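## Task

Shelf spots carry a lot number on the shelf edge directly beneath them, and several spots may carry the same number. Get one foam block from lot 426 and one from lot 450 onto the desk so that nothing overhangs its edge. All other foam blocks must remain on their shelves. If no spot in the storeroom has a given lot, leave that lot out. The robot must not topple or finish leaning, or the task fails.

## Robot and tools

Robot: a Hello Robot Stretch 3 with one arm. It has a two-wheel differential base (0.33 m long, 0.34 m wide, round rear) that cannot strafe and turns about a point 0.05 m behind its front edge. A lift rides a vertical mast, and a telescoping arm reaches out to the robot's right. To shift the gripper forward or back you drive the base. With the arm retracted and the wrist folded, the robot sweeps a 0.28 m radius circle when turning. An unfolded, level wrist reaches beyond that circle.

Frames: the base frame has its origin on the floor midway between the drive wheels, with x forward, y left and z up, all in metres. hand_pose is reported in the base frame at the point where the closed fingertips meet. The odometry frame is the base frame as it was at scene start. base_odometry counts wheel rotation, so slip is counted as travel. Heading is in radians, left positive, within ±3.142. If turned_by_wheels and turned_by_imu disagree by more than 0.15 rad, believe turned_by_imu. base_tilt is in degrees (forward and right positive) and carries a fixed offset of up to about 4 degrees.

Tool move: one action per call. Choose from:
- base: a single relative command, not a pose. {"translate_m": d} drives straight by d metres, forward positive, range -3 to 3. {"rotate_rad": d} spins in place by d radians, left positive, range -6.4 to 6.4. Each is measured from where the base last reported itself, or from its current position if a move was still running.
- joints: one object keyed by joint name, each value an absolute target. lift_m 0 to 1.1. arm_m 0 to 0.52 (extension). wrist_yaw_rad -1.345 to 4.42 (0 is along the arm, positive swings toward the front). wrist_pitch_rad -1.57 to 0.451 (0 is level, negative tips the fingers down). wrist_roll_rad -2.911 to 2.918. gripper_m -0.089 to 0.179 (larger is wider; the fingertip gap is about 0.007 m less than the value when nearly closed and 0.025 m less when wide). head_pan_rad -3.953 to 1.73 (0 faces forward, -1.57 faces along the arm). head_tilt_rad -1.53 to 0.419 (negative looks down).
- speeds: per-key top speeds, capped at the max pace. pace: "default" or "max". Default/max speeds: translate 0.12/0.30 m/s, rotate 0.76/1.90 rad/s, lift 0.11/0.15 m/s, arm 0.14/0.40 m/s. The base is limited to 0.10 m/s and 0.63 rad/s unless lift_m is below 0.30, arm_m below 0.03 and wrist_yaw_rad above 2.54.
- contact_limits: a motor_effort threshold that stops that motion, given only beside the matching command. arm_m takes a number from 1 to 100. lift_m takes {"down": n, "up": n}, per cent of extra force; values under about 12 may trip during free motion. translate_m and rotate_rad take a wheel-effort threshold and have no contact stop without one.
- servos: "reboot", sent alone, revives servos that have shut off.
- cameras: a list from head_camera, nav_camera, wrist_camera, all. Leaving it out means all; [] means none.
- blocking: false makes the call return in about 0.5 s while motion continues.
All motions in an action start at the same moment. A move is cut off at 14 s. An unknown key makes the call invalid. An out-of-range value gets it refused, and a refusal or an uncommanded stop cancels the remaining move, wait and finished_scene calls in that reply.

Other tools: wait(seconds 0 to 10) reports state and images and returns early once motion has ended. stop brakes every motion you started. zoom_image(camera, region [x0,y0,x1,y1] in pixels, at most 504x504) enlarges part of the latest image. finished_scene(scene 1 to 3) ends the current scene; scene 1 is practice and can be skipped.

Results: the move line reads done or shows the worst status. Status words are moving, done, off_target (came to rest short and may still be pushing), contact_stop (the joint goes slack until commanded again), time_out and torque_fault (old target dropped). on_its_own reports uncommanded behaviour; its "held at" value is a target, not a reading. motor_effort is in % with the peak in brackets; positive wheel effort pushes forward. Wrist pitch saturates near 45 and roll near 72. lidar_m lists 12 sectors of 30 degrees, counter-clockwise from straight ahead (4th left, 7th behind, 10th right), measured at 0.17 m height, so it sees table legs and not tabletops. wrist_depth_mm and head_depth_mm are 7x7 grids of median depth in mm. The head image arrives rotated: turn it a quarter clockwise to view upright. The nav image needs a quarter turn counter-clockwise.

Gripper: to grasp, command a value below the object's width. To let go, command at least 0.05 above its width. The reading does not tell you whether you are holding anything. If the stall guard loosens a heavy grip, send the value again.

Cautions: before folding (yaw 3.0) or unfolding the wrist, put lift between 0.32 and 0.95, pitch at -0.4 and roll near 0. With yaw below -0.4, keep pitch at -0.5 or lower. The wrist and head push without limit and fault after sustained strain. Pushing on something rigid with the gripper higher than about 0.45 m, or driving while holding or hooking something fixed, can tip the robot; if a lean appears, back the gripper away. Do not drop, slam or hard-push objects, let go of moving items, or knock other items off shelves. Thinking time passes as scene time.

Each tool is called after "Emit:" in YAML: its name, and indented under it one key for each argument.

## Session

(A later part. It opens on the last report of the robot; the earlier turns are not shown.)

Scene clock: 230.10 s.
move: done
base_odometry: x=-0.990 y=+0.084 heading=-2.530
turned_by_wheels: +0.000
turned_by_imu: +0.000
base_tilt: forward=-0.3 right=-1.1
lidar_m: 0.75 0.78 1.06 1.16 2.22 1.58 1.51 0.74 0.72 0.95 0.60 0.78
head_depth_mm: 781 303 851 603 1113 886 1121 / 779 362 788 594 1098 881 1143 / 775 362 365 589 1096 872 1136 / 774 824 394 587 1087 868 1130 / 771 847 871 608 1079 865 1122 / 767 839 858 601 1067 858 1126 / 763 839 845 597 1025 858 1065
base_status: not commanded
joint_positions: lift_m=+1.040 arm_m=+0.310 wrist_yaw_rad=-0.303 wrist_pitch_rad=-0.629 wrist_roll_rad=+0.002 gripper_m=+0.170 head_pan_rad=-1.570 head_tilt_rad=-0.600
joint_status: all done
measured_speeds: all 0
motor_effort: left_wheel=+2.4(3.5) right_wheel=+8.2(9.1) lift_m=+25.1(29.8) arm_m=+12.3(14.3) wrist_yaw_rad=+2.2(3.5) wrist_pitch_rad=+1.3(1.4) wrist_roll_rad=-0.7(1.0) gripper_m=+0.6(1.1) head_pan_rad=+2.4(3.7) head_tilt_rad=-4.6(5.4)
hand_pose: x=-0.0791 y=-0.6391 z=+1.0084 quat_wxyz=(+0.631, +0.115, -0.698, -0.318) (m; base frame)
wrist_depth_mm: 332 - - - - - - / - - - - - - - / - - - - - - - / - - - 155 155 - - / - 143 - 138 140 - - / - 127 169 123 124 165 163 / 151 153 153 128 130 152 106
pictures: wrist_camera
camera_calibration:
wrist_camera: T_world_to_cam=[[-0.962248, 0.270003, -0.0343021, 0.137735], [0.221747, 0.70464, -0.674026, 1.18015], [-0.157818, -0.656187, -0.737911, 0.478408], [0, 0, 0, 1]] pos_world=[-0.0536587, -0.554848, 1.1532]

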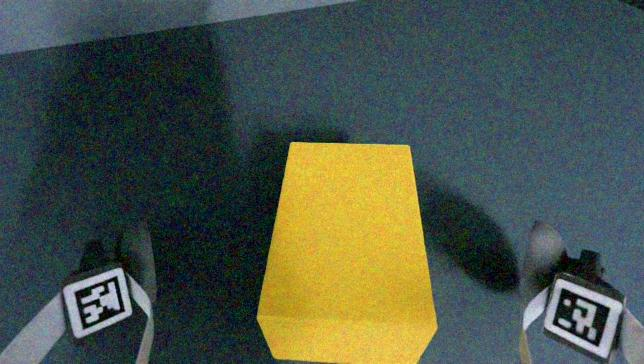

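Emit:
move:
  joints: {"gripper_m":0.03}
  cameras: []

Emit:
move:
  joints: {"lift_m":1.09}
  cameras: ["wrist_camera"]

Scene clock: 238.40 s.
move: done
base_odometry: x=-0.990 y=+0.084 heading=-2.530
turned_by_wheels: +0.000
turned_by_imu: +0.000
base_tilt: forward=-0.3 right=-1.1
lidar_m: 0.76 0.78 1.06 1.16 2.22 1.58 1.51 0.74 0.72 0.95 0.60 0.78
head_depth_mm: 782 303 858 603 1107 884 1123 / 780 361 790 596 1102 877 1144 / 776 362 365 590 1094 871 1137 / 768 824 394 587 1091 868 1131 / 768 846 869 609 1082 860 1130 / 766 840 859 604 1073 857 1120 / 763 833 846 598 1026 853 1072
base_status: not commanded
joint_positions: lift_m=+1.040 arm_m=+0.310 wrist_yaw_rad=-0.303 wrist_pitch_rad=-0.626 wrist_roll_rad=+0.002 gripper_m=+0.031 head_pan_rad=-1.570 head_tilt_rad=-0.600
joint_status: all done
measured_speeds: all 0
motor_effort: left_wheel=+3.3(3.4) right_wheel=+8.1(9.3) lift_m=+23.8(24.5) arm_m=+3.1(7.4) wrist_yaw_rad=+2.0(3.1) wrist_pitch_rad=+0.6(1.4) wrist_roll_rad=-0.9(1.0) gripper_m=-18.4(91.1) head_pan_rad=+2.9(3.5) head_tilt_rad=-5.0(5.0)
hand_pose: x=-0.0793 y=-0.6396 z=+1.0090 quat_wxyz=(+0.632, +0.114, -0.698, -0.317) (m; base frame)
wrist_depth_mm: 332 - - - - - - / - - - - - - - / - - - - - - - / - - - 157 156 - - / - - 151 138 141 - - / - 167 130 124 126 162 167 / 158 151 151 131 137 148 152
pictures: none
No camera images: "cameras" was empty.

Scene clock: 239.70 s.
move: done
base_odometry: x=-0.990 y=+0.084 heading=-2.530
turned_by_wheels: +0.000
turned_by_imu: +0.000
base_tilt: forward=-0.2 right=-1.1
lidar_m: 0.76 0.78 1.06 1.16 2.22 1.58 1.51 0.73 0.71 0.95 0.59 0.78
head_depth_mm: 753 872 912 603 1112 884 1121 / 337 345 909 596 1104 880 1147 / 343 335 561 591 1101 871 1133 / 763 365 728 614 1088 869 1127 / 769 843 872 609 1084 862 1122 / 768 838 860 603 1073 862 1120 / 764 839 846 598 1029 856 1065
base_status: not commanded
joint_positions: lift_m=+1.090 arm_m=+0.310 wrist_yaw_rad=-0.303 wrist_pitch_rad=-0.631 wrist_roll_rad=+0.002 gripper_m=+0.031 head_pan_rad=-1.570 head_tilt_rad=-0.600
joint_status: all done
measured_speeds: all 0
motor_effort: left_wheel=+3.0(3.3) right_wheel=+8.9(9.2) lift_m=+27.6(32.7) arm_m=+0.3(3.1) wrist_yaw_rad=+2.1(2.8) wrist_pitch_rad=+1.6(1.8) wrist_roll_rad=-0.8(1.0) gripper_m=-18.5(19.2) head_pan_rad=+2.4(3.3) head_tilt_rad=-4.3(4.7)
hand_pose: x=-0.0790 y=-0.6388 z=+1.0580 quat_wxyz=(+0.631, +0.116, -0.698, -0.319) (m; base frame)
wrist_depth_mm: 331 - - - - - - / - - - - - - - / - - - - - - - / - - - 157 156 - - / - - 152 139 141 - - / - - 130 124 126 - - / - - 127 130 117 109 -
pictures: wrist_camera
camera_calibration:
wrist_camera: T_world_to_cam=[[-0.96224, 0.270029, -0.0343243, 0.139458], [0.222135, 0.706105, -0.672363, 1.21249], [-0.157321, -0.654599, -0.739425, 0.517949], [0, 0, 0, 1]] pos_world=[-0.0536596, -0.554751, 1.203]

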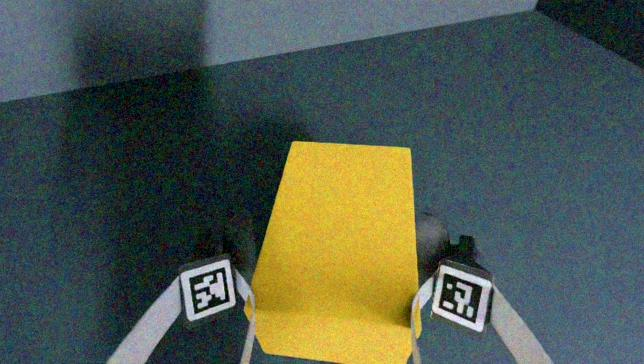

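Emit:
move:
  joints: {"arm_m":0.0,"head_pan_rad":0.7,"head_tilt_rad":-0.3}
  cameras: []

Emit:
move:
  joints: {"lift_m":0.85,"wrist_yaw_rad":1.57,"wrist_pitch_rad":-0.4}
  cameras: ["nav_camera"]

Scene clock: 251.33 s.
move: done
base_odometry: x=-0.990 y=+0.084 heading=-2.530
turned_by_wheels: +0.000
turned_by_imu: +0.000
base_tilt: forward=-0.4 right=-1.2
lidar_m: 0.76 0.78 1.06 1.16 2.22 1.58 1.51 0.73 0.71 0.95 0.60 0.78
head_depth_mm: 654 673 699 724 750 778 813 / 698 721 749 779 808 842 883 / 748 777 810 843 880 922 961 / 801 838 875 916 957 1010 1060 / 905 936 983 1034 1089 1147 1215 / 985 1028 1080 1149 1211 1291 1379 / 1081 1145 1210 1286 1333 1471 1471
base_status: not commanded
joint_positions: lift_m=+1.090 arm_m=+0.001 wrist_yaw_rad=-0.303 wrist_pitch_rad=-0.632 wrist_roll_rad=+0.002 gripper_m=+0.031 head_pan_rad=+0.702 head_tilt_rad=-0.299
joint_status: all done
measured_speeds: all 0
motor_effort: left_wheel=+2.8(3.4) right_wheel=+8.8(9.1) lift_m=+26.1(26.4) arm_m=-12.4(14.0) wrist_yaw_rad=+0.8(3.3) wrist_pitch_rad=+1.8(1.8) wrist_roll_rad=-0.7(1.0) gripper_m=-18.8(19.1) head_pan_rad=-3.0(5.6) head_tilt_rad=+2.7(8.2)
hand_pose: x=-0.0790 y=-0.3293 z=+1.0579 quat_wxyz=(+0.631, +0.116, -0.698, -0.319) (m; base frame)
wrist_depth_mm: - - - - - - - / - - - - - - - / - - - 332 964 - - / - - - 157 161 - - / - - 151 139 144 776 - / - - 130 124 126 - - / - - 130 130 127 - -
pictures: none
No camera images: "cameras" was empty.

Scene clock: 254.33 s.
move: done
base_odometry: x=-0.990 y=+0.084 heading=-2.530
turned_by_wheels: +0.000
turned_by_imu: +0.000
base_tilt: forward=-0.3 right=-1.2
lidar_m: 0.76 0.78 1.06 1.16 2.22 1.58 1.51 0.74 0.72 0.95 0.59 0.78
head_depth_mm: 654 674 697 723 750 778 807 / 696 721 747 777 809 844 880 / 748 777 808 842 878 915 962 / 802 837 875 913 957 1004 1063 / 897 935 982 1027 1083 1144 1212 / 981 1030 1084 1143 1209 1280 1374 / 1080 1143 1208 1278 1333 1467 1469
base_status: not commanded
joint_positions: lift_m=+0.850 arm_m=+0.001 wrist_yaw_rad=+1.567 wrist_pitch_rad=-0.423 wrist_roll_rad=+0.002 gripper_m=+0.031 head_pan_rad=+0.700 head_tilt_rad=-0.299
joint_status: all done
measured_speeds: all 0
motor_effort: left_wheel=+3.1(3.5) right_wheel=+8.1(8.9) lift_m=+25.8(26.2) arm_m=-6.4(12.4) wrist_yaw_rad=+1.8(4.8) wrist_pitch_rad=+3.8(6.9) wrist_roll_rad=-0.8(1.0) gripper_m=-18.6(19.0) head_pan_rad=-3.3(3.8) head_tilt_rad=+0.4(3.5)
hand_pose: x=+0.2024 y=-0.1465 z=+0.8616 quat_wxyz=(+0.595, +0.593, -0.385, +0.382) (m; base frame)
wrist_depth_mm: - - - 626 - - - / - - - 695 - - - / - - - 717 - - - / - - - 158 157 - - / - - 151 139 142 - 962 / - - 130 123 125 - - / - - - 130 126 973 -
pictures: nav_camera (sideways)
camera_calibration:
nav_camera: T_world_to_cam=[[0.194755, 0.186323, 0.962992, -1.21156], [0.655092, -0.755425, 0.0136767, 0.028361], [0.730017, 0.628185, -0.269182, 0.299122], [0, 0, 0, 1]] pos_world=[-0.000985056, 0.0592628, 1.24686]

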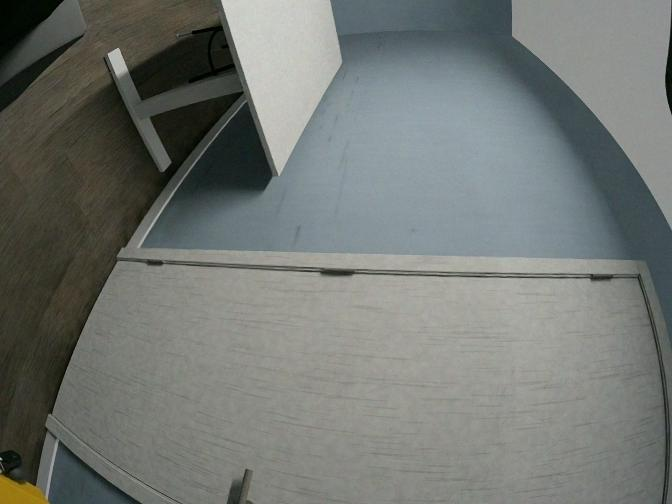

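Emit:
move:
  base: {"translate_m":-0.5}
  joints: {"head_pan_rad":-1.2,"head_tilt_rad":-0.4}
  cameras: []

Emit:
move:
  base: {"rotate_rad":1.596}
  cameras: ["head_camera","nav_camera"]

Scene clock: 281.43 s.
move: done
base_odometry: x=-0.581 y=+0.371 heading=-2.530
turned_by_wheels: +0.000
turned_by_imu: +0.000
base_tilt: forward=-0.3 right=-1.3
lidar_m: 1.25 1.28 1.35 3.73 1.50 1.07 1.01 1.04 1.02 0.52 1.00 0.97
head_depth_mm: 440 814 857 733 516 554 597 / 446 843 897 923 596 1026 817 / 453 872 928 926 619 1061 840 / 463 902 964 914 648 1050 831 / 471 938 999 902 650 1049 830 / 486 973 1043 895 682 1038 827 / 559 1009 1085 881 1216 1029 875
base_status: done
joint_positions: lift_m=+0.850 arm_m=+0.001 wrist_yaw_rad=+1.567 wrist_pitch_rad=-0.423 wrist_roll_rad=+0.002 gripper_m=+0.031 head_pan_rad=-1.200 head_tilt_rad=-0.401
joint_status: all done
measured_speeds: all 0
motor_effort: left_wheel=-6.1(11.5) right_wheel=-6.1(11.0) lift_m=+24.8(30.1) arm_m=+12.7(12.8) wrist_yaw_rad=+2.6(4.0) wrist_pitch_rad=+3.8(3.9) wrist_roll_rad=-0.8(1.0) gripper_m=-18.7(19.1) head_pan_rad=+3.3(4.4) head_tilt_rad=+4.6(7.8)
hand_pose: x=+0.2024 y=-0.1465 z=+0.8616 quat_wxyz=(+0.595, +0.593, -0.385, +0.382) (m; base frame)
wrist_depth_mm: - - - - - - - / - - - - - - - / - - - - - - - / - - - 158 - - - / - - 155 139 145 - - / - - 130 124 125 - - / - - 990 130 126 109 -
pictures: none
No camera images: "cameras" was empty.

Scene clock: 285.07 s.
move: done
base_odometry: x=-0.581 y=+0.371 heading=-0.934
turned_by_wheels: +1.596
turned_by_imu: +1.570
base_tilt: forward=-0.2 right=-1.2
lidar_m: 3.73 1.47 1.06 1.01 1.05 1.01 0.52 1.00 0.97 1.25 1.29 1.35
head_depth_mm: 1010 1067 1125 1193 1279 1372 1416 / 1043 1100 1172 1243 1337 1425 1423 / 1077 1140 1214 1295 1395 1502 1415 / 1115 1184 1260 1351 1455 1574 1408 / 1149 1229 1314 1401 1516 1623 1390 / 1218 1292 1394 1484 1614 1680 1400 / 1260 1351 1452 1565 1694 1744 1390
base_status: done
joint_positions: lift_m=+0.850 arm_m=+0.001 wrist_yaw_rad=+1.567 wrist_pitch_rad=-0.423 wrist_roll_rad=+0.002 gripper_m=+0.031 head_pan_rad=-1.200 head_tilt_rad=-0.400
joint_status: not commanded
measured_speeds: all 0
motor_effort: left_wheel=-8.7(13.0) right_wheel=+9.7(12.1) lift_m=+24.4(25.0) arm_m=+3.3(13.0) wrist_yaw_rad=+2.7(3.3) wrist_pitch_rad=+3.8(3.9) wrist_roll_rad=-0.8(1.0) gripper_m=-18.7(19.0) head_pan_rad=+3.4(3.9) head_tilt_rad=+4.7(6.1)
hand_pose: x=+0.2024 y=-0.1465 z=+0.8616 quat_wxyz=(+0.594, +0.593, -0.385, +0.382) (m; base frame)
wrist_depth_mm: - - - - - - - / - - - - - - - / - - - - - - - / - - - 158 - - - / - - 155 139 145 - - / - - 130 124 126 - - / - - 985 130 126 962 -
pictures: head_camera (sideways), nav_camera (sideways)
camera_calibration:
head_camera: T_world_to_cam=[[-0.16647, 0.300226, -0.939229, 1.23884], [0.942272, 0.329094, -0.0618142, 0.0743465], [0.290536, -0.8953, -0.337679, 0.393304], [0, 0, 0, 1]] pos_world=[0.0219061, -0.0442739, 1.30096]
nav_camera: T_world_to_cam=[[0.148145, -0.333883, 0.9309, -1.16937], [-0.92616, -0.376935, 0.0121965, 0.0399335], [0.346816, -0.863969, -0.365069, 0.426245], [0, 0, 0, 1]] pos_world=[0.0623922, -0.00711766, 1.24369]

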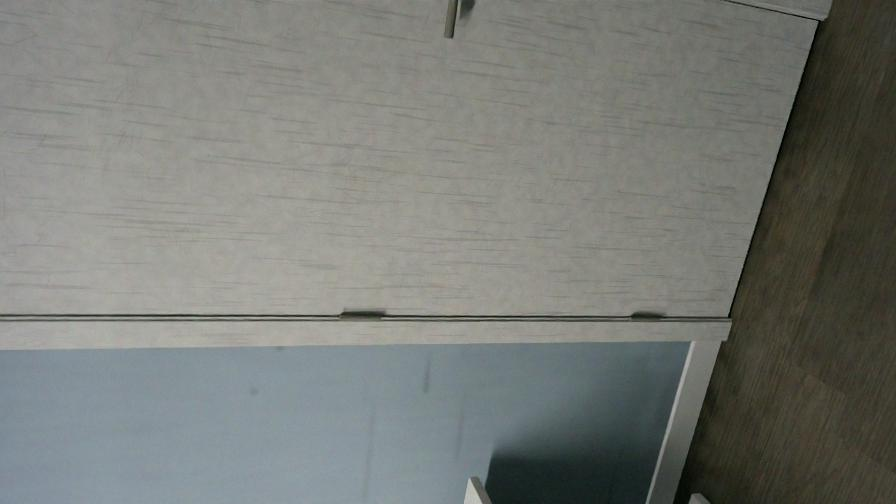

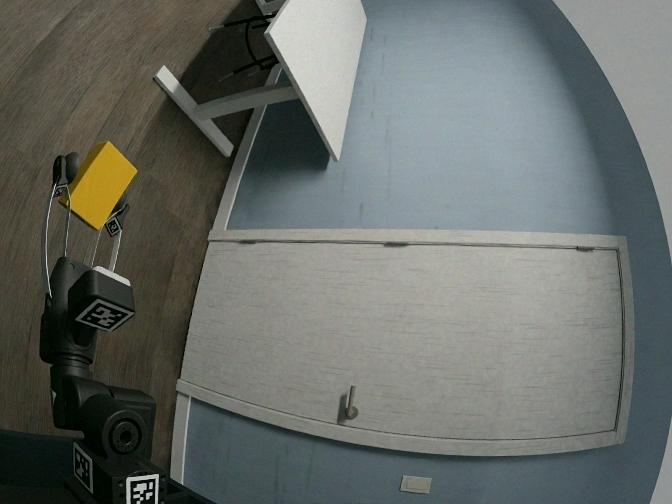

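Emit:
move:
  base: {"translate_m":1.13}
  joints: {"head_pan_rad":-1.57,"head_tilt_rad":-0.6}
  cameras: ["nav_camera"]

Scene clock: 308.27 s.
move: done
base_odometry: x=+0.090 y=-0.538 heading=-0.934
turned_by_wheels: +0.000
turned_by_imu: +0.000
base_tilt: forward=-0.4 right=-1.4
lidar_m: 2.63 1.52 1.09 1.04 1.08 1.44 1.64 1.78 1.29 0.76 0.79 1.08
head_depth_mm: 1028 1127 1238 1397 1587 1497 1340 / 1023 1126 1251 1413 1607 1495 - / 1021 1123 1245 1374 1511 682 296 / 1017 1118 1244 1102 819 659 1167 / 1014 1114 1236 1092 816 655 1221 / 1013 1115 1232 1088 810 668 1213 / 1008 1107 1222 1070 801 665 1219
base_status: done
joint_positions: lift_m=+0.850 arm_m=+0.001 wrist_yaw_rad=+1.567 wrist_pitch_rad=-0.423 wrist_roll_rad=+0.002 gripper_m=+0.031 head_pan_rad=-1.570 head_tilt_rad=-0.600
joint_status: all done
measured_speeds: all 0
motor_effort: left_wheel=+5.4(8.8) right_wheel=+4.9(14.5) lift_m=+28.3(30.1) arm_m=-9.1(12.9) wrist_yaw_rad=+2.6(3.3) wrist_pitch_rad=+3.7(3.9) wrist_roll_rad=-0.6(1.1) gripper_m=-18.2(19.2) head_pan_rad=+3.2(4.9) head_tilt_rad=-5.1(7.5)
hand_pose: x=+0.2024 y=-0.1465 z=+0.8616 quat_wxyz=(+0.594, +0.593, -0.385, +0.382) (m; base frame)
wrist_depth_mm: - - - - - - - / - - - - - - - / - - - - - - - / - - - 158 - - - / - - 155 139 145 - - / - - 130 124 126 - - / - - 998 130 126 122 -
pictures: nav_camera (sideways)
camera_calibration:
nav_camera: T_world_to_cam=[[0.0175178, -0.542579, 0.839822, -1.04979], [-0.999788, -0.018574, 0.00885454, 0.044798], [0.0107945, -0.8398, -0.542789, 0.659577], [0, 0, 0, 1]] pos_world=[0.0560587, -0.0148501, 1.23925]

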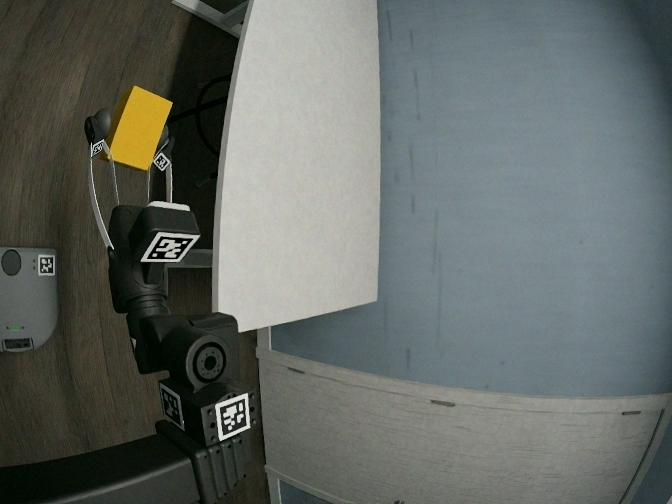

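Emit:
move:
  joints: {"wrist_yaw_rad":0.4,"arm_m":0.33}
  cameras: []

Emit:
move:
  joints: {"lift_m":0.745}
  cameras: ["head_camera","nav_camera"]

Scene clock: 317.83 s.
move: done
base_odometry: x=+0.090 y=-0.538 heading=-0.934
turned_by_wheels: +0.000
turned_by_imu: +0.000
base_tilt: forward=-0.3 right=-1.0
lidar_m: 2.64 1.52 1.09 1.04 1.07 1.44 1.64 1.78 1.30 0.76 0.79 1.09
head_depth_mm: 1022 1133 1243 1392 359 288 - / 1018 1128 1250 451 352 1446 1245 / 1021 1122 1245 490 862 681 1230 / 1013 1116 1241 565 744 657 1219 / 1016 1115 1239 760 812 654 1219 / 1010 1109 1240 1076 811 669 1215 / 1010 1108 1229 1069 805 664 1210
base_status: not commanded
joint_positions: lift_m=+0.850 arm_m=+0.330 wrist_yaw_rad=+0.403 wrist_pitch_rad=-0.423 wrist_roll_rad=+0.002 gripper_m=+0.031 head_pan_rad=-1.570 head_tilt_rad=-0.600
joint_status: all done
measured_speeds: all 0
motor_effort: left_wheel=+5.0(5.8) right_wheel=+4.3(5.3) lift_m=+27.9(28.7) arm_m=+13.0(14.8) wrist_yaw_rad=-2.9(6.3) wrist_pitch_rad=+3.9(3.9) wrist_roll_rad=-0.8(1.3) gripper_m=-18.8(19.1) head_pan_rad=+3.1(4.0) head_tilt_rad=-4.7(5.9)
hand_pose: x=+0.0662 y=-0.6809 z=+0.8616 quat_wxyz=(+0.707, +0.284, -0.648, -0.008) (m; base frame)
wrist_depth_mm: - - - - - - - / - - - - - - - / - - - - - - - / - - - 158 156 - - / - - 151 139 141 - - / - - 130 124 126 - - / - - 127 130 117 109 -
pictures: none
No camera images: "cameras" was empty.

Scene clock: 319.63 s.
move: done
base_odometry: x=+0.090 y=-0.538 heading=-0.934
turned_by_wheels: +0.000
turned_by_imu: +0.000
base_tilt: forward=-0.4 right=-1.2
lidar_m: 2.63 1.52 1.09 1.04 1.07 1.45 1.64 1.79 1.30 0.76 0.79 1.09
head_depth_mm: 1026 1125 1235 1388 1596 1487 321 / 1023 1127 1248 1401 1519 385 335 / 1023 1115 1241 1375 541 679 1235 / 1017 1113 1237 1095 558 656 1229 / 1011 1115 1239 1085 762 653 1224 / 1003 1110 1233 1078 809 668 1218 / 1009 1109 1225 1064 805 666 1211
base_status: not commanded
joint_positions: lift_m=+0.745 arm_m=+0.330 wrist_yaw_rad=+0.403 wrist_pitch_rad=-0.423 wrist_roll_rad=+0.002 gripper_m=+0.031 head_pan_rad=-1.570 head_tilt_rad=-0.600
joint_status: all done
measured_speeds: all 0
motor_effort: left_wheel=+5.1(5.6) right_wheel=+4.2(5.3) lift_m=+24.2(27.0) arm_m=+11.4(13.0) wrist_yaw_rad=-3.3(5.1) wrist_pitch_rad=+3.7(3.8) wrist_roll_rad=-0.8(1.0) gripper_m=-18.7(19.0) head_pan_rad=+3.1(3.8) head_tilt_rad=-4.4(5.3)
hand_pose: x=+0.0663 y=-0.6809 z=+0.7567 quat_wxyz=(+0.707, +0.284, -0.648, -0.007) (m; base frame)
wrist_depth_mm: - - - - - - - / - - - - - - - / - - - - - - - / - - - 157 157 - - / - - 151 139 141 - - / - - 130 124 126 - - / - - 127 130 117 109 -
pictures: head_camera (sideways), nav_camera (sideways)
camera_calibration:
head_camera: T_world_to_cam=[[-0.0467389, 0.520203, -0.852763, 1.12526], [0.997499, -0.0210035, -0.0674843, 0.0813518], [-0.0530165, -0.853784, -0.517921, 0.629909], [0, 0, 0, 1]] pos_world=[0.00484052, -0.0458478, 1.29131]
nav_camera: T_world_to_cam=[[0.0175172, -0.542766, 0.839702, -1.04964], [-0.999788, -0.0185757, 0.00884985, 0.0448038], [0.0107946, -0.839679, -0.542976, 0.659811], [0, 0, 0, 1]] pos_world=[0.0560587, -0.0148493, 1.23925]

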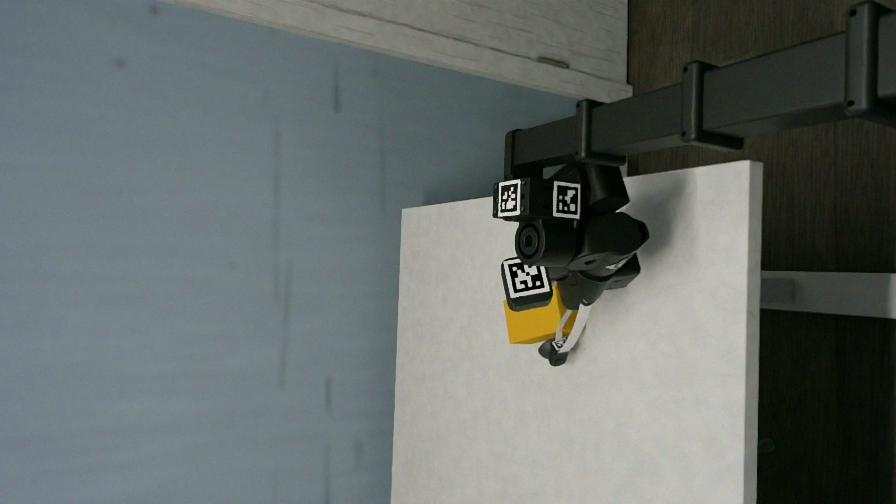

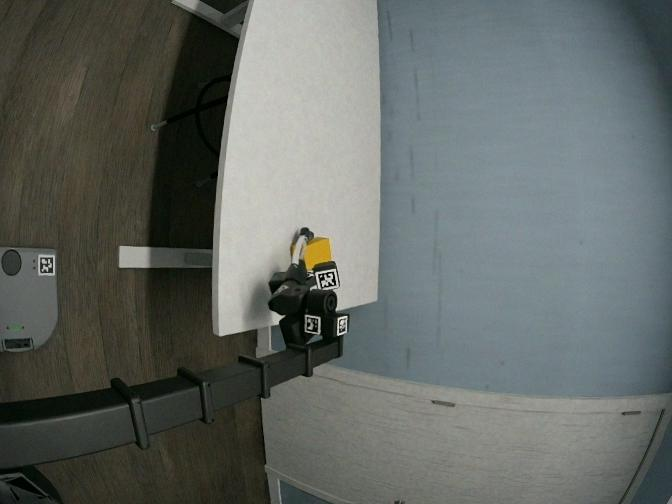

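Emit:
move:
  joints: {"lift_m":0.79,"wrist_pitch_rad":-0.62}
  cameras: []

Emit:
move:
  joints: {"lift_m":0.745}
  speeds: {"lift_m":0.03}
  contact_limits: {"lift_m":{"down":14}}
  cameras: ["wrist_camera","head_camera"]

Scene clock: 328.07 s.
move: done
base_odometry: x=+0.090 y=-0.538 heading=-0.934
turned_by_wheels: +0.000
turned_by_imu: +0.000
base_tilt: forward=-0.2 right=-1.2
lidar_m: 2.63 1.52 1.09 1.04 1.07 1.44 1.64 1.79 1.29 0.75 0.79 1.09
head_depth_mm: 1032 1128 1244 1388 1598 370 298 / 1026 1125 1249 1379 421 353 1178 / 1019 1123 1246 1226 539 678 1239 / 1015 1117 1241 1103 562 656 1222 / 1010 1109 1233 1088 763 653 1211 / 1011 1111 1228 1083 809 668 1213 / 1008 1104 1227 1067 803 665 1214
base_status: not commanded
joint_positions: lift_m=+0.790 arm_m=+0.330 wrist_yaw_rad=+0.403 wrist_pitch_rad=-0.631 wrist_roll_rad=+0.002 gripper_m=+0.031 head_pan_rad=-1.570 head_tilt_rad=-0.600
joint_status: all done
measured_speeds: all 0
motor_effort: left_wheel=+5.0(6.0) right_wheel=+5.0(5.1) lift_m=+29.8(30.8) arm_m=+7.9(9.4) wrist_yaw_rad=-3.0(4.5) wrist_pitch_rad=+1.6(6.8) wrist_roll_rad=-0.8(1.0) gripper_m=-18.8(18.9) head_pan_rad=+3.2(4.0) head_tilt_rad=-3.7(4.6)
hand_pose: x=+0.0540 y=-0.6523 z=+0.7581 quat_wxyz=(+0.702, +0.349, -0.615, -0.081) (m; base frame)
wrist_depth_mm: - - - - - - - / - - - - - - - / - - - 163 - - - / - - - 149 148 - - / - - 150 137 136 - - / - - 130 123 126 - - / - - - 127 116 109 -
pictures: none
No camera images: "cameras" was empty.

Scene clock: 330.00 s.
move: done
base_odometry: x=+0.090 y=-0.538 heading=-0.934
turned_by_wheels: +0.000
turned_by_imu: -0.007
base_tilt: forward=-0.5 right=-1.6
lidar_m: 2.64 1.53 1.09 1.04 1.08 1.43 1.64 1.79 1.30 0.76 0.80 0.80
head_depth_mm: 1036 1139 1247 1403 1598 1501 321 / 1033 1137 1263 1422 1524 385 335 / 1034 1132 1251 1385 542 728 1237 / 1031 1123 1246 1113 559 683 1228 / 1027 1121 1243 1103 768 678 1226 / 1021 1115 1234 1096 819 675 1219 / 1015 1114 1228 1085 814 674 1217
base_status: not commanded
joint_positions: lift_m=+0.745 arm_m=+0.330 wrist_yaw_rad=+0.410 wrist_pitch_rad=-0.538 wrist_roll_rad=+0.002 gripper_m=+0.031 head_pan_rad=-1.570 head_tilt_rad=-0.600
joint_status: all done
measured_speeds: all 0
on_its_own: wrist_yaw_rad is at rest, and its effort (-10.0) is outside its rest range (-9 to +9); wrist_pitch_rad is at rest, and its effort (-15.5) is outside its rest range (-8 to +12)
motor_effort: left_wheel=+1.1(5.6) right_wheel=+4.7(5.3) lift_m=+9.0(28.7) arm_m=+5.6(8.0) wrist_yaw_rad=-10.0(10.4) wrist_pitch_rad=-15.5(15.8) wrist_roll_rad=-0.7(0.9) gripper_m=-18.8(19.1) head_pan_rad=+2.8(3.8) head_tilt_rad=-3.3(4.4)
contact_limits: lift_m down 14 (down: maximum 72; up: maximum 65)
hand_pose: x=+0.0613 y=-0.6654 z=+0.7316 quat_wxyz=(+0.705, +0.323, -0.629, -0.046) (m; base frame)
wrist_depth_mm: - - - - - - - / - - - - - - - / - - - - - - - / - - - 164 163 - - / - - 149 140 144 - - / - - 128 123 125 - - / - - 125 125 118 106 -
pictures: head_camera (sideways), wrist_camera
camera_calibration:
head_camera: T_world_to_cam=[[-0.0467389, 0.520203, -0.852763, 1.12526], [0.997499, -0.0210035, -0.0674843, 0.0813518], [-0.0530165, -0.853784, -0.517921, 0.629909], [0, 0, 0, 1]] pos_world=[0.00484052, -0.0458478, 1.29131]
wrist_camera: T_world_to_cam=[[-0.903298, -0.427862, -0.0314276, -0.199773], [-0.267611, 0.619202, -0.738223, 1.00111], [0.335317, -0.658425, -0.673824, 0.200478], [0, 0, 0, 1]] pos_world=[0.0202296, -0.573365, 0.867851]

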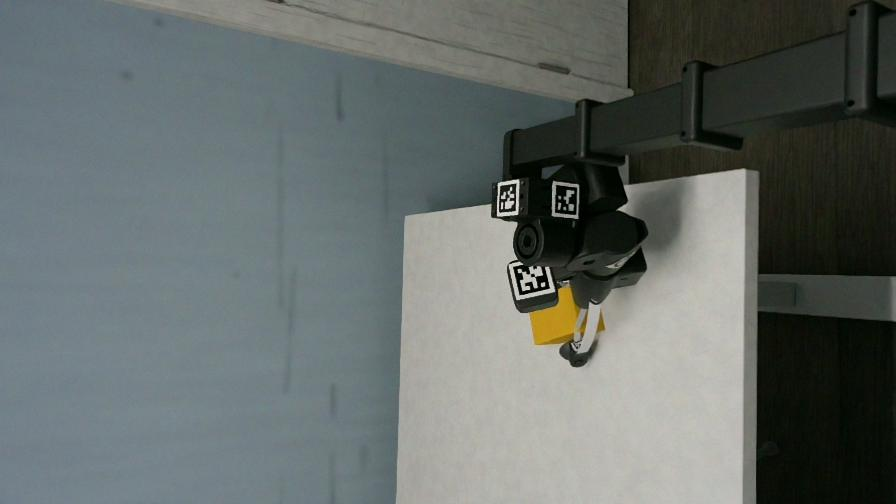

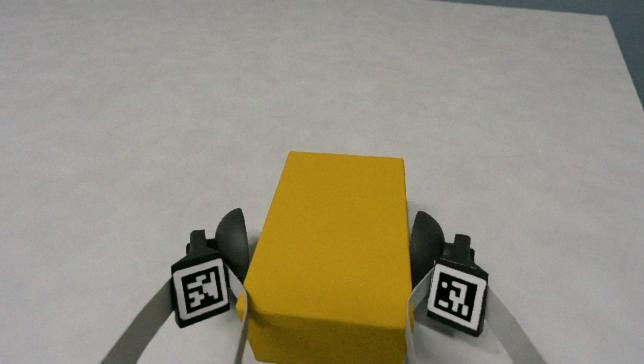

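Emit:
move:
  joints: {"lift_m":0.763}
  speeds: {"lift_m":0.04}
  cameras: ["wrist_camera"]

Scene clock: 334.20 s.
move: done
base_odometry: x=+0.090 y=-0.538 heading=-0.934
turned_by_wheels: +0.000
turned_by_imu: +0.000
base_tilt: forward=-0.4 right=-1.1
lidar_m: 2.63 1.53 1.09 1.04 1.08 1.43 1.64 1.79 1.30 0.75 0.79 0.79
head_depth_mm: 1034 1129 1240 1397 1601 1469 295 / 1023 1122 1255 1408 497 373 325 / 1019 1122 1250 1354 541 702 1235 / 1015 1120 1244 1099 550 657 1227 / 1016 1118 1242 1086 762 654 1221 / 1008 1110 1231 1079 810 651 1214 / 1006 1103 1224 1071 807 663 1217
base_status: not commanded
joint_positions: lift_m=+0.763 arm_m=+0.330 wrist_yaw_rad=+0.410 wrist_pitch_rad=-0.590 wrist_roll_rad=+0.002 gripper_m=+0.031 head_pan_rad=-1.570 head_tilt_rad=-0.600
joint_status: all done
measured_speeds: all 0
motor_effort: left_wheel=+1.3(1.6) right_wheel=+0.8(5.2) lift_m=+25.3(26.3) arm_m=-2.1(2.1) wrist_yaw_rad=-8.5(10.9) wrist_pitch_rad=-6.0(15.5) wrist_roll_rad=-0.8(0.9) gripper_m=-18.2(19.2) head_pan_rad=+2.8(3.8) head_tilt_rad=-2.4(4.0)
hand_pose: x=+0.0580 y=-0.6580 z=+0.7391 quat_wxyz=(+0.704, +0.339, -0.621, -0.064) (m; base frame)
wrist_depth_mm: - - - - - - - / - - - - - - - / - - - - - - - / - - - 159 157 - - / - - 148 139 144 - - / - - 128 123 125 - - / - - - 129 118 106 -
pictures: wrist_camera
camera_calibration:
wrist_camera: T_world_to_cam=[[-0.903954, -0.426348, -0.03307, -0.19699], [-0.282443, 0.653327, -0.702417, 0.997987], [0.32108, -0.625612, -0.710997, 0.261454], [0, 0, 0, 1]] pos_world=[0.0198577, -0.57243, 0.880382]

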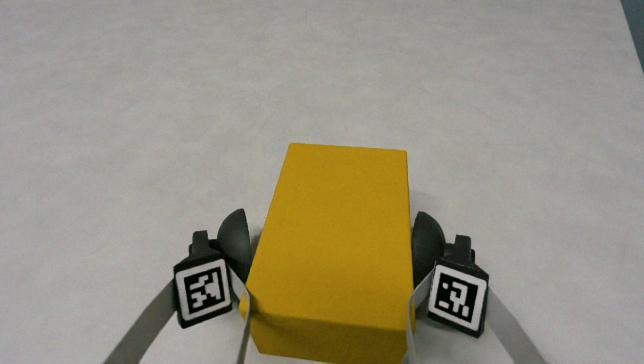

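Slightly touching; release, and back off.

Emit:
move:
  joints: {"gripper_m":0.15}
  cameras: []

Emit:
move:
  joints: {"lift_m":0.9}
  cameras: []

Emit:
move:
  joints: {"arm_m":0.0,"wrist_pitch_rad":-0.4}
  cameras: ["nav_camera","head_camera"]

Scene clock: 340.07 s.
move: done
base_odometry: x=+0.090 y=-0.538 heading=-0.934
turned_by_wheels: +0.000
turned_by_imu: +0.000
base_tilt: forward=-0.3 right=-1.2
lidar_m: 2.63 1.54 1.09 1.04 1.08 1.43 1.64 1.79 1.29 0.76 0.79 0.79
head_depth_mm: 1028 1128 1239 1402 1601 1458 295 / 1025 1125 1254 1405 497 373 325 / 1025 1120 1254 1351 541 700 1234 / 1017 1119 1247 1100 549 658 1230 / 1008 1113 1232 1086 760 651 1214 / 1014 1115 1230 1079 809 651 1216 / 1004 1102 1225 1065 805 665 1207
base_status: not commanded
joint_positions: lift_m=+0.763 arm_m=+0.330 wrist_yaw_rad=+0.406 wrist_pitch_rad=-0.610 wrist_roll_rad=+0.001 gripper_m=+0.150 head_pan_rad=-1.570 head_tilt_rad=-0.600
joint_status: all done
measured_speeds: all 0
motor_effort: left_wheel=+1.3(1.5) right_wheel=-0.1(1.3) lift_m=+25.5(25.9) arm_m=-6.5(6.9) wrist_yaw_rad=-5.8(10.7) wrist_pitch_rad=-2.3(6.1) wrist_roll_rad=-0.3(0.9) gripper_m=+1.7(84.6) head_pan_rad=+2.9(3.8) head_tilt_rad=-2.1(3.1)
hand_pose: x=+0.0561 y=-0.6553 z=+0.7352 quat_wxyz=(+0.704, +0.344, -0.618, -0.072) (m; base frame)
wrist_depth_mm: - - - - - - - / - - - - - - - / - - - 172 - - - / - - - 153 152 - - / - 146 - 137 133 - - / - 125 122 119 119 121 - / - 118 - 132 120 - 110
pictures: none
No camera images: "cameras" was empty.

Scene clock: 342.13 s.
move: done
base_odometry: x=+0.090 y=-0.538 heading=-0.934
turned_by_wheels: +0.000
turned_by_imu: +0.000
base_tilt: forward=-0.5 right=-1.1
lidar_m: 2.64 1.53 1.09 1.04 1.08 1.43 1.64 1.79 1.30 0.76 0.79 0.79
head_depth_mm: 1033 1126 1238 1321 - - 1243 / 1026 1126 1226 388 1578 1484 1241 / 1021 1126 1207 471 1545 701 1229 / 1016 1118 1224 487 795 657 1226 / 1014 1108 1229 1039 782 653 1220 / 1010 1104 1231 1078 810 650 1214 / 1005 1102 1228 1067 807 666 1210
base_status: not commanded
joint_positions: lift_m=+0.900 arm_m=+0.330 wrist_yaw_rad=+0.403 wrist_pitch_rad=-0.630 wrist_roll_rad=+0.001 gripper_m=+0.150 head_pan_rad=-1.570 head_tilt_rad=-0.600
joint_status: all done
measured_speeds: all 0
motor_effort: left_wheel=+0.6(1.6) right_wheel=+0.5(1.0) lift_m=+27.5(32.8) arm_m=-9.3(9.3) wrist_yaw_rad=-3.0(6.5) wrist_pitch_rad=+1.3(2.4) wrist_roll_rad=-0.5(0.6) gripper_m=+0.7(2.1) head_pan_rad=+2.5(3.8) head_tilt_rad=-2.2(2.7)
hand_pose: x=+0.0541 y=-0.6525 z=+0.8684 quat_wxyz=(+0.703, +0.349, -0.615, -0.080) (m; base frame)
wrist_depth_mm: - - - - - - - / - - - - - - - / - - - - - - - / - - - - - - - / - 146 - - - 140 - / - 126 - - - 125 116 / - 119 - - - - 114
pictures: none
No camera images: "cameras" was empty.

Scene clock: 345.77 s.
move: done
base_odometry: x=+0.090 y=-0.538 heading=-0.934
turned_by_wheels: +0.000
turned_by_imu: +0.000
base_tilt: forward=-0.4 right=-1.2
lidar_m: 2.63 1.54 1.09 1.04 1.08 1.44 1.64 1.79 1.30 0.75 0.79 0.79
head_depth_mm: 1028 1128 1242 1393 1600 1607 - / 1026 1130 1253 1406 1613 1581 - / 1019 1122 1250 1383 1540 722 - / 1019 1118 1242 1097 824 438 - / 1014 1113 1234 1086 779 - 296 / 1009 1109 1231 1078 811 650 1190 / 1007 1104 1227 1067 802 648 1209
base_status: not commanded
joint_positions: lift_m=+0.900 arm_m=+0.001 wrist_yaw_rad=+0.403 wrist_pitch_rad=-0.421 wrist_roll_rad=+0.001 gripper_m=+0.150 head_pan_rad=-1.570 head_tilt_rad=-0.600
joint_status: all done
measured_speeds: all 0
motor_effort: left_wheel=+1.1(1.8) right_wheel=+0.5(1.2) lift_m=+26.6(27.7) arm_m=-12.6(14.0) wrist_yaw_rad=-2.8(4.5) wrist_pitch_rad=+3.6(7.2) wrist_roll_rad=-0.4(0.7) gripper_m=+0.5(1.3) head_pan_rad=+2.4(3.7) head_tilt_rad=-1.5(2.4)
hand_pose: x=+0.0663 y=-0.3517 z=+0.9120 quat_wxyz=(+0.707, +0.283, -0.648, -0.007) (m; base frame)
wrist_depth_mm: - - - - - - - / - - - - - - - / - - - - - - - / - - - - 451 - - / - 146 - - - 140 - / - 126 - - - 124 - / - - - - - - 114
pictures: head_camera (sideways), nav_camera (sideways)
camera_calibration:
head_camera: T_world_to_cam=[[-0.0467389, 0.520203, -0.852763, 1.12526], [0.997499, -0.0210035, -0.0674843, 0.0813518], [-0.0530165, -0.853784, -0.517921, 0.629909], [0, 0, 0, 1]] pos_world=[0.00484052, -0.0458478, 1.29131]
nav_camera: T_world_to_cam=[[0.0175172, -0.542766, 0.839702, -1.04964], [-0.999788, -0.0185757, 0.00884985, 0.0448038], [0.0107946, -0.839679, -0.542976, 0.659811], [0, 0, 0, 1]] pos_world=[0.0560587, -0.0148493, 1.23925]

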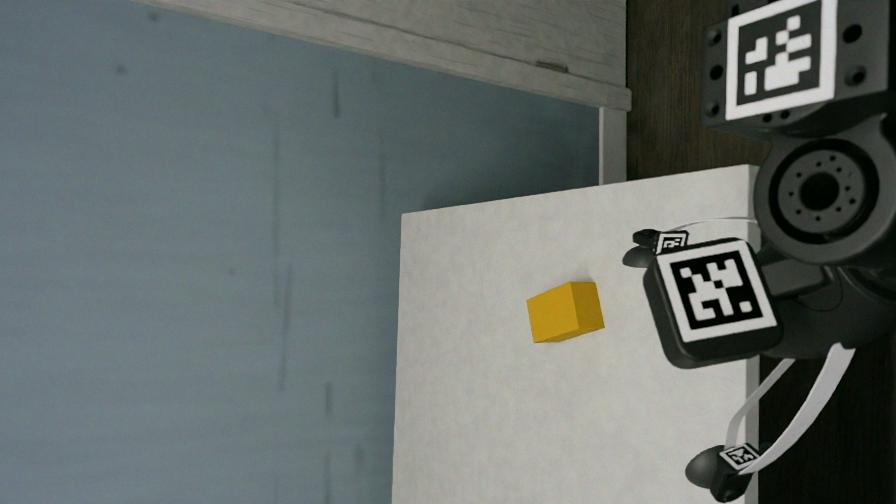

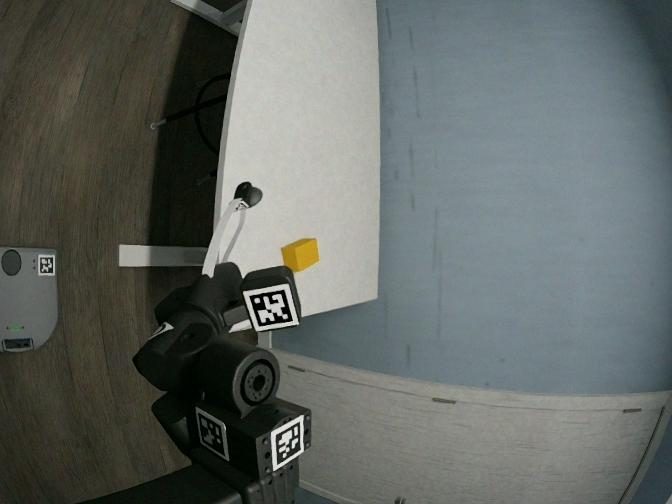

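Emit:
move:
  joints: {"wrist_yaw_rad":3.0,"head_pan_rad":0.8,"head_tilt_rad":-0.35}
  cameras: []

Emit:
move:
  joints: {"lift_m":0.27}
  pace: "max"
  cameras: ["nav_camera"]

Scene clock: 359.13 s.
move: done
base_odometry: x=+0.090 y=-0.538 heading=-0.934
turned_by_wheels: +0.000
turned_by_imu: +0.000
base_tilt: forward=-0.3 right=-1.3
lidar_m: 2.64 1.53 1.10 1.04 1.07 1.44 1.64 1.79 1.30 0.76 0.79 0.79
head_depth_mm: 2431 2525 2626 2737 2688 1905 1484 / 2562 2652 2818 2994 2671 1915 1491 / 1433 1517 1639 1775 1929 1880 1481 / 1286 1357 1450 1552 1664 1742 1480 / 1164 1215 1290 1372 1457 1564 1462 / 1063 1114 1177 1231 1310 1406 1415 / 978 1013 1063 1116 1183 1246 1318
base_status: not commanded
joint_positions: lift_m=+0.900 arm_m=+0.001 wrist_yaw_rad=+2.997 wrist_pitch_rad=-0.421 wrist_roll_rad=+0.001 gripper_m=+0.150 head_pan_rad=+0.808 head_tilt_rad=-0.347
joint_status: all done
measured_speeds: translate_m=+0.000 rotate_rad=+0.000 lift_m=+0.000 arm_m=+0.000 wrist_yaw_rad=+0.000 wrist_pitch_rad=+0.000 wrist_roll_rad=+0.000 head_pan_rad=-0.024 head_tilt_rad=+0.000
motor_effort: left_wheel=+0.9(1.7) right_wheel=+0.6(1.2) lift_m=+28.6(30.1) arm_m=-9.3(11.1) wrist_yaw_rad=+2.7(5.6) wrist_pitch_rad=+3.4(3.6) wrist_roll_rad=-0.3(0.7) gripper_m=+0.6(1.1) head_pan_rad=-3.6(5.3) head_tilt_rad=+0.5(8.5)
hand_pose: x=+0.0110 y=+0.0761 z=+0.9120 quat_wxyz=(+0.198, +0.700, +0.098, +0.679) (m; base frame)
wrist_depth_mm: - 137 - - - - - / - 148 - - - - - / - 162 - - - - - / - 187 - - - - - / - 158 215 - - - - / - 125 241 - - 124 - / - - 281 - - - 114
pictures: none
No camera images: "cameras" was empty.

Scene clock: 364.13 s.
move: done
base_odometry: x=+0.090 y=-0.538 heading=-0.934
turned_by_wheels: +0.000
turned_by_imu: +0.000
base_tilt: forward=-0.3 right=-1.3
lidar_m: 2.63 1.53 1.09 1.04 1.08 1.43 1.64 1.79 1.30 0.75 0.79 0.80
head_depth_mm: 2413 2507 2609 2692 2657 1907 1490 / 2531 2701 2846 2954 2668 1901 1481 / 1436 1552 1663 1798 1940 1895 1474 / 1298 1361 1461 1557 1694 1748 1471 / 1167 1236 1297 1385 1472 1576 1460 / 1065 1114 1176 1248 1317 1395 1415 / 979 1020 1070 1122 1185 1253 1326
base_status: not commanded
joint_positions: lift_m=+0.270 arm_m=+0.001 wrist_yaw_rad=+2.997 wrist_pitch_rad=-0.420 wrist_roll_rad=+0.001 gripper_m=+0.150 head_pan_rad=+0.800 head_tilt_rad=-0.350
joint_status: all done
measured_speeds: all 0
motor_effort: left_wheel=+1.3(1.6) right_wheel=+0.3(1.2) lift_m=+25.9(29.9) arm_m=-7.5(9.8) wrist_yaw_rad=+1.5(3.6) wrist_pitch_rad=+3.2(3.5) wrist_roll_rad=-0.4(0.6) gripper_m=+0.5(1.0) head_pan_rad=-3.0(3.7) head_tilt_rad=-3.7(4.7)
hand_pose: x=+0.0110 y=+0.0763 z=+0.2823 quat_wxyz=(+0.197, +0.700, +0.097, +0.679) (m; base frame)
wrist_depth_mm: - 137 - - - - - / - 148 - - - - - / 898 162 845 872 853 848 836 / 709 186 638 690 691 676 668 / 586 158 215 572 563 569 556 / 498 125 242 297 484 124 469 / 113 248 255 258 421 409 114
pictures: nav_camera (sideways)
camera_calibration:
nav_camera: T_world_to_cam=[[0.209326, 0.239971, 0.947943, -1.19199], [0.727674, -0.685802, 0.0129248, 0.0289524], [0.653203, 0.687088, -0.318177, 0.363338], [0, 0, 0, 1]] pos_world=[-0.00888812, 0.0562527, 1.24517]

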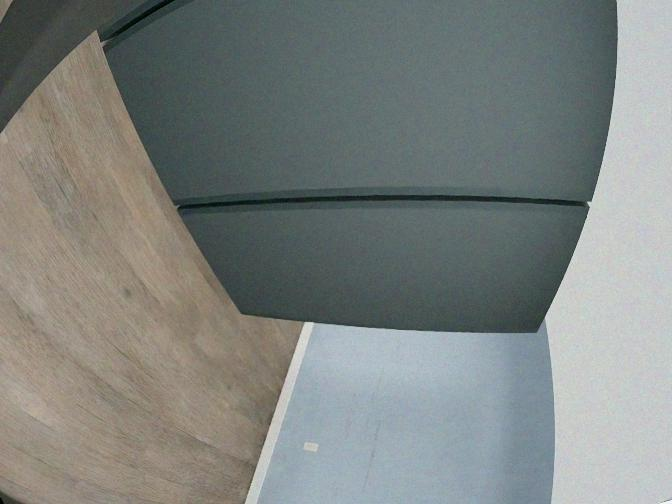

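Emit:
move:
  base: {"translate_m":2.03}
  pace: "max"
  cameras: []

Emit:
move:
  base: {"rotate_rad":1.594}
  pace: "max"
  joints: {"head_pan_rad":0.6}
  cameras: ["nav_camera"]

Scene clock: 379.47 s.
move: done
base_odometry: x=+1.297 y=-2.170 heading=-0.934
turned_by_wheels: +0.000
turned_by_imu: +0.002
base_tilt: forward=-0.3 right=-1.2
lidar_m: 0.62 0.64 0.86 2.18 1.35 1.53 3.64 1.06 1.04 1.18 0.92 0.66
head_depth_mm: 553 574 597 620 647 677 711 / 599 623 648 679 711 748 786 / 651 678 710 747 786 833 878 / 712 749 785 829 881 935 987 / 787 830 881 935 1001 1069 1139 / 881 936 997 1070 1154 1251 1322 / 1000 1073 1154 1250 1362 1506 1442
base_status: done
joint_positions: lift_m=+0.270 arm_m=+0.001 wrist_yaw_rad=+2.998 wrist_pitch_rad=-0.420 wrist_roll_rad=+0.001 gripper_m=+0.150 head_pan_rad=+0.800 head_tilt_rad=-0.351
joint_status: not commanded
measured_speeds: all 0
motor_effort: left_wheel=-2.5(13.9) right_wheel=+6.5(15.3) lift_m=+24.3(29.7) arm_m=-1.4(5.8) wrist_yaw_rad=+1.7(3.7) wrist_pitch_rad=+3.1(3.3) wrist_roll_rad=-0.2(0.6) gripper_m=+0.3(1.2) head_pan_rad=-2.7(3.6) head_tilt_rad=-0.1(3.8)
hand_pose: x=+0.0109 y=+0.0763 z=+0.2823 quat_wxyz=(+0.197, +0.700, +0.097, +0.679) (m; base frame)
wrist_depth_mm: 139 137 - - - - - / - 147 - - - - - / 899 163 825 859 848 854 - / 711 186 638 692 684 673 652 / 592 158 214 574 563 560 557 / 497 126 241 295 484 124 466 / 112 249 253 258 422 408 114
pictures: none
No camera images: "cameras" was empty.

Scene clock: 381.60 s.
move: done
base_odometry: x=+1.297 y=-2.170 heading=+0.659
turned_by_wheels: +1.594
turned_by_imu: +1.562
base_tilt: forward=-0.3 right=-1.1
lidar_m: 2.19 1.18 1.53 3.64 1.06 1.04 1.18 0.92 0.66 0.63 0.65 0.87
head_depth_mm: 1191 1361 2338 2486 2513 1927 1488 / 987 1048 1120 1259 1443 1693 1480 / 1036 1084 1144 1202 1274 1355 1416 / 1096 1153 1221 1291 1362 1465 1464 / 1172 1241 1317 1400 1486 1592 1451 / 1251 1331 1419 1522 1625 1709 1450 / 1357 1443 1551 1645 1791 1833 1446
base_status: done
joint_positions: lift_m=+0.270 arm_m=+0.001 wrist_yaw_rad=+2.998 wrist_pitch_rad=-0.420 wrist_roll_rad=+0.001 gripper_m=+0.150 head_pan_rad=+0.595 head_tilt_rad=-0.351
joint_status: all done
measured_speeds: all 0
motor_effort: left_wheel=-5.4(15.3) right_wheel=+7.3(14.2) lift_m=+25.4(26.4) arm_m=-10.4(10.5) wrist_yaw_rad=+2.1(2.7) wrist_pitch_rad=+3.1(3.3) wrist_roll_rad=-0.3(0.6) gripper_m=+0.5(1.1) head_pan_rad=+3.5(5.6) head_tilt_rad=+0.1(1.6)
hand_pose: x=+0.0109 y=+0.0763 z=+0.2823 quat_wxyz=(+0.197, +0.700, +0.097, +0.679) (m; base frame)
wrist_depth_mm: - 137 - - - - - / - 148 - - - - - / 958 162 818 874 863 851 842 / 704 187 640 684 682 685 676 / 582 158 215 570 564 567 558 / 497 125 241 294 484 124 462 / 112 247 253 258 424 407 114
pictures: nav_camera (sideways)
camera_calibration:
nav_camera: T_world_to_cam=[[0.254087, 0.192618, 0.947807, -1.1921], [0.572998, -0.819455, 0.0129251, 0.0298414], [0.779175, 0.539807, -0.318582, 0.363079], [0, 0, 0, 1]] pos_world=[0.00289469, 0.0580799, 1.24516]

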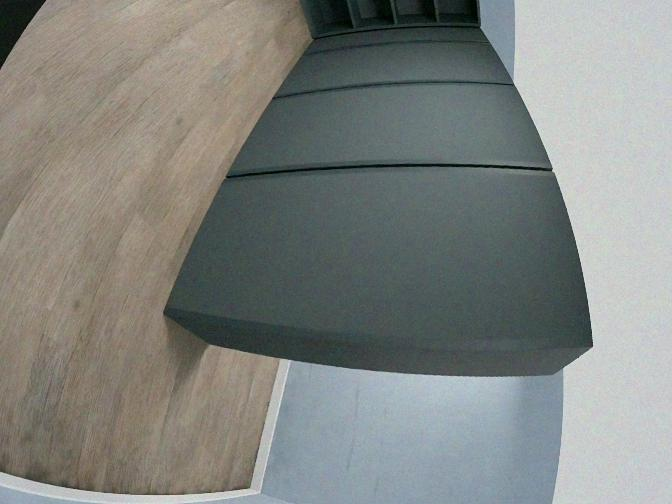

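Emit:
move:
  base: {"translate_m":1.8}
  pace: "max"
  joints: {"head_pan_rad":1.57}
  cameras: ["nav_camera"]

Scene clock: 404.47 s.
move: done
base_odometry: x=+2.720 y=-1.068 heading=+0.659
turned_by_wheels: +0.000
turned_by_imu: +0.002
base_tilt: forward=-0.4 right=-1.2
lidar_m: 0.79 0.81 1.09 1.33 0.54 0.61 2.52 0.84 0.60 0.58 0.59 0.79
head_depth_mm: 2003 1975 1952 1947 1909 1796 1497 / 2846 2777 2767 2703 2464 1922 1484 / 3646 3754 - - 2619 1895 1467 / 3527 3784 - - 2655 1880 1462 / 3468 3670 3857 3554 2476 1853 1461 / 1500 1225 1254 1337 1400 1524 1417 / 1101 1156 1221 1032 1366 1094 914
base_status: done
joint_positions: lift_m=+0.270 arm_m=+0.001 wrist_yaw_rad=+2.998 wrist_pitch_rad=-0.420 wrist_roll_rad=+0.001 gripper_m=+0.150 head_pan_rad=+1.570 head_tilt_rad=-0.351
joint_status: all done
measured_speeds: all 0
motor_effort: left_wheel=+3.7(10.2) right_wheel=+3.5(17.5) lift_m=+28.9(28.9) arm_m=-10.1(12.6) wrist_yaw_rad=+1.1(3.1) wrist_pitch_rad=+3.2(3.3) wrist_roll_rad=-0.2(0.7) gripper_m=+0.6(1.3) head_pan_rad=-3.1(5.0) head_tilt_rad=+3.9(5.1)
hand_pose: x=+0.0109 y=+0.0763 z=+0.2823 quat_wxyz=(+0.197, +0.700, +0.097, +0.679) (m; base frame)
wrist_depth_mm: - 137 - - - - - / - 148 - - - - - / - 161 833 866 854 868 795 / - 178 638 688 684 683 675 / 564 150 213 567 567 566 566 / 499 125 241 295 483 124 464 / 113 248 253 259 423 409 114
pictures: nav_camera (sideways)
camera_calibration:
nav_camera: T_world_to_cam=[[-0.0167189, 0.318403, 0.947808, -1.19043], [0.999818, 0.0140459, 0.0129178, 0.0272368], [-0.00919973, 0.947851, -0.31858, 0.367944], [0, 0, 0, 1]] pos_world=[-0.0437494, 0.0298965, 1.24516]

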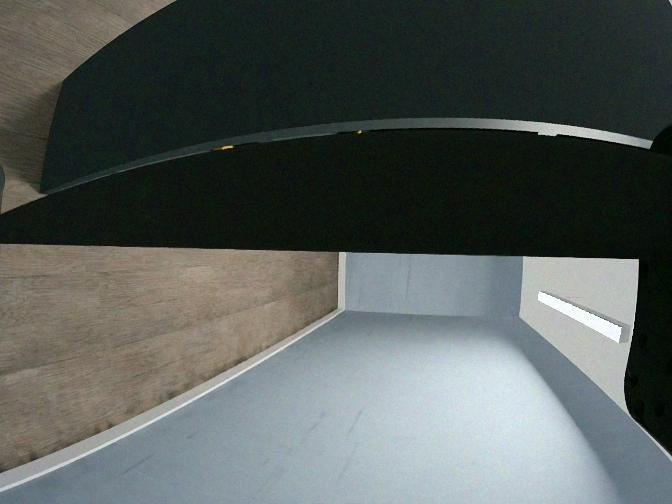

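Emit:
move:
  base: {"translate_m":0.2}
  cameras: ["nav_camera"]

Scene clock: 430.50 s.
move: done
base_odometry: x=+2.878 y=-0.945 heading=+0.659
turned_by_wheels: +0.000
turned_by_imu: +0.000
base_tilt: forward=-0.4 right=-1.2
lidar_m: 0.59 0.61 0.81 2.09 0.62 0.62 2.50 0.83 0.60 0.57 0.59 0.62
head_depth_mm: 1501 1482 1462 1444 1431 1417 1372 / 2128 2075 2079 2023 2014 1822 1483 / 3242 3572 3490 3443 2602 1883 1470 / 3533 3766 - - 2629 1883 1467 / 3557 3731 - - 2594 1863 1459 / 3011 2810 2923 2378 2377 1852 1447 / 1910 1962 1920 1971 1467 1526 1407
base_status: done
joint_positions: lift_m=+0.270 arm_m=+0.001 wrist_yaw_rad=+2.998 wrist_pitch_rad=-0.420 wrist_roll_rad=+0.001 gripper_m=+0.150 head_pan_rad=+1.570 head_tilt_rad=-0.350
joint_status: not commanded
measured_speeds: all 0
motor_effort: left_wheel=+0.2(10.7) right_wheel=+10.1(12.1) lift_m=+25.4(29.6) arm_m=-7.0(8.8) wrist_yaw_rad=-0.3(2.7) wrist_pitch_rad=+3.2(3.3) wrist_roll_rad=-0.4(0.6) gripper_m=+0.1(1.2) head_pan_rad=-2.6(3.0) head_tilt_rad=+5.1(5.5)
hand_pose: x=+0.0109 y=+0.0763 z=+0.2823 quat_wxyz=(+0.197, +0.700, +0.097, +0.679) (m; base frame)
wrist_depth_mm: - 137 - - - - - / - 148 - - - - - / - 162 826 879 857 826 - / 659 186 634 700 683 677 646 / 586 158 215 569 567 567 556 / 502 126 242 295 485 124 464 / 112 248 254 258 423 408 114
pictures: nav_camera (sideways)
camera_calibration:
nav_camera: T_world_to_cam=[[-0.0167212, 0.317893, 0.947979, -1.19063], [0.999818, 0.0140398, 0.0129275, 0.0272248], [-0.00919987, 0.948023, -0.31807, 0.367304], [0, 0, 0, 1]] pos_world=[-0.0437494, 0.0298977, 1.24517]

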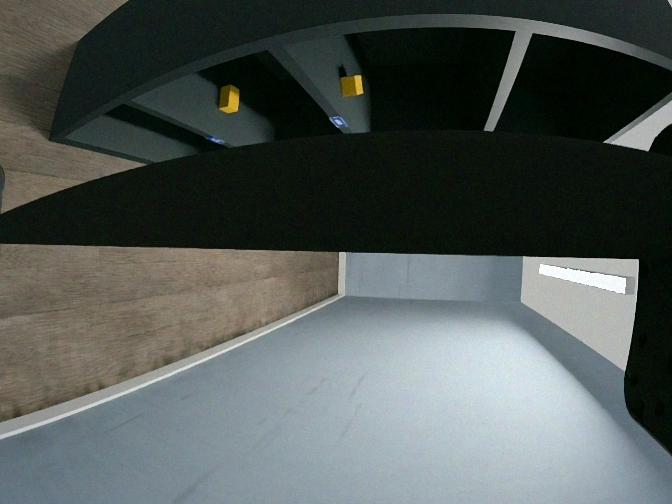

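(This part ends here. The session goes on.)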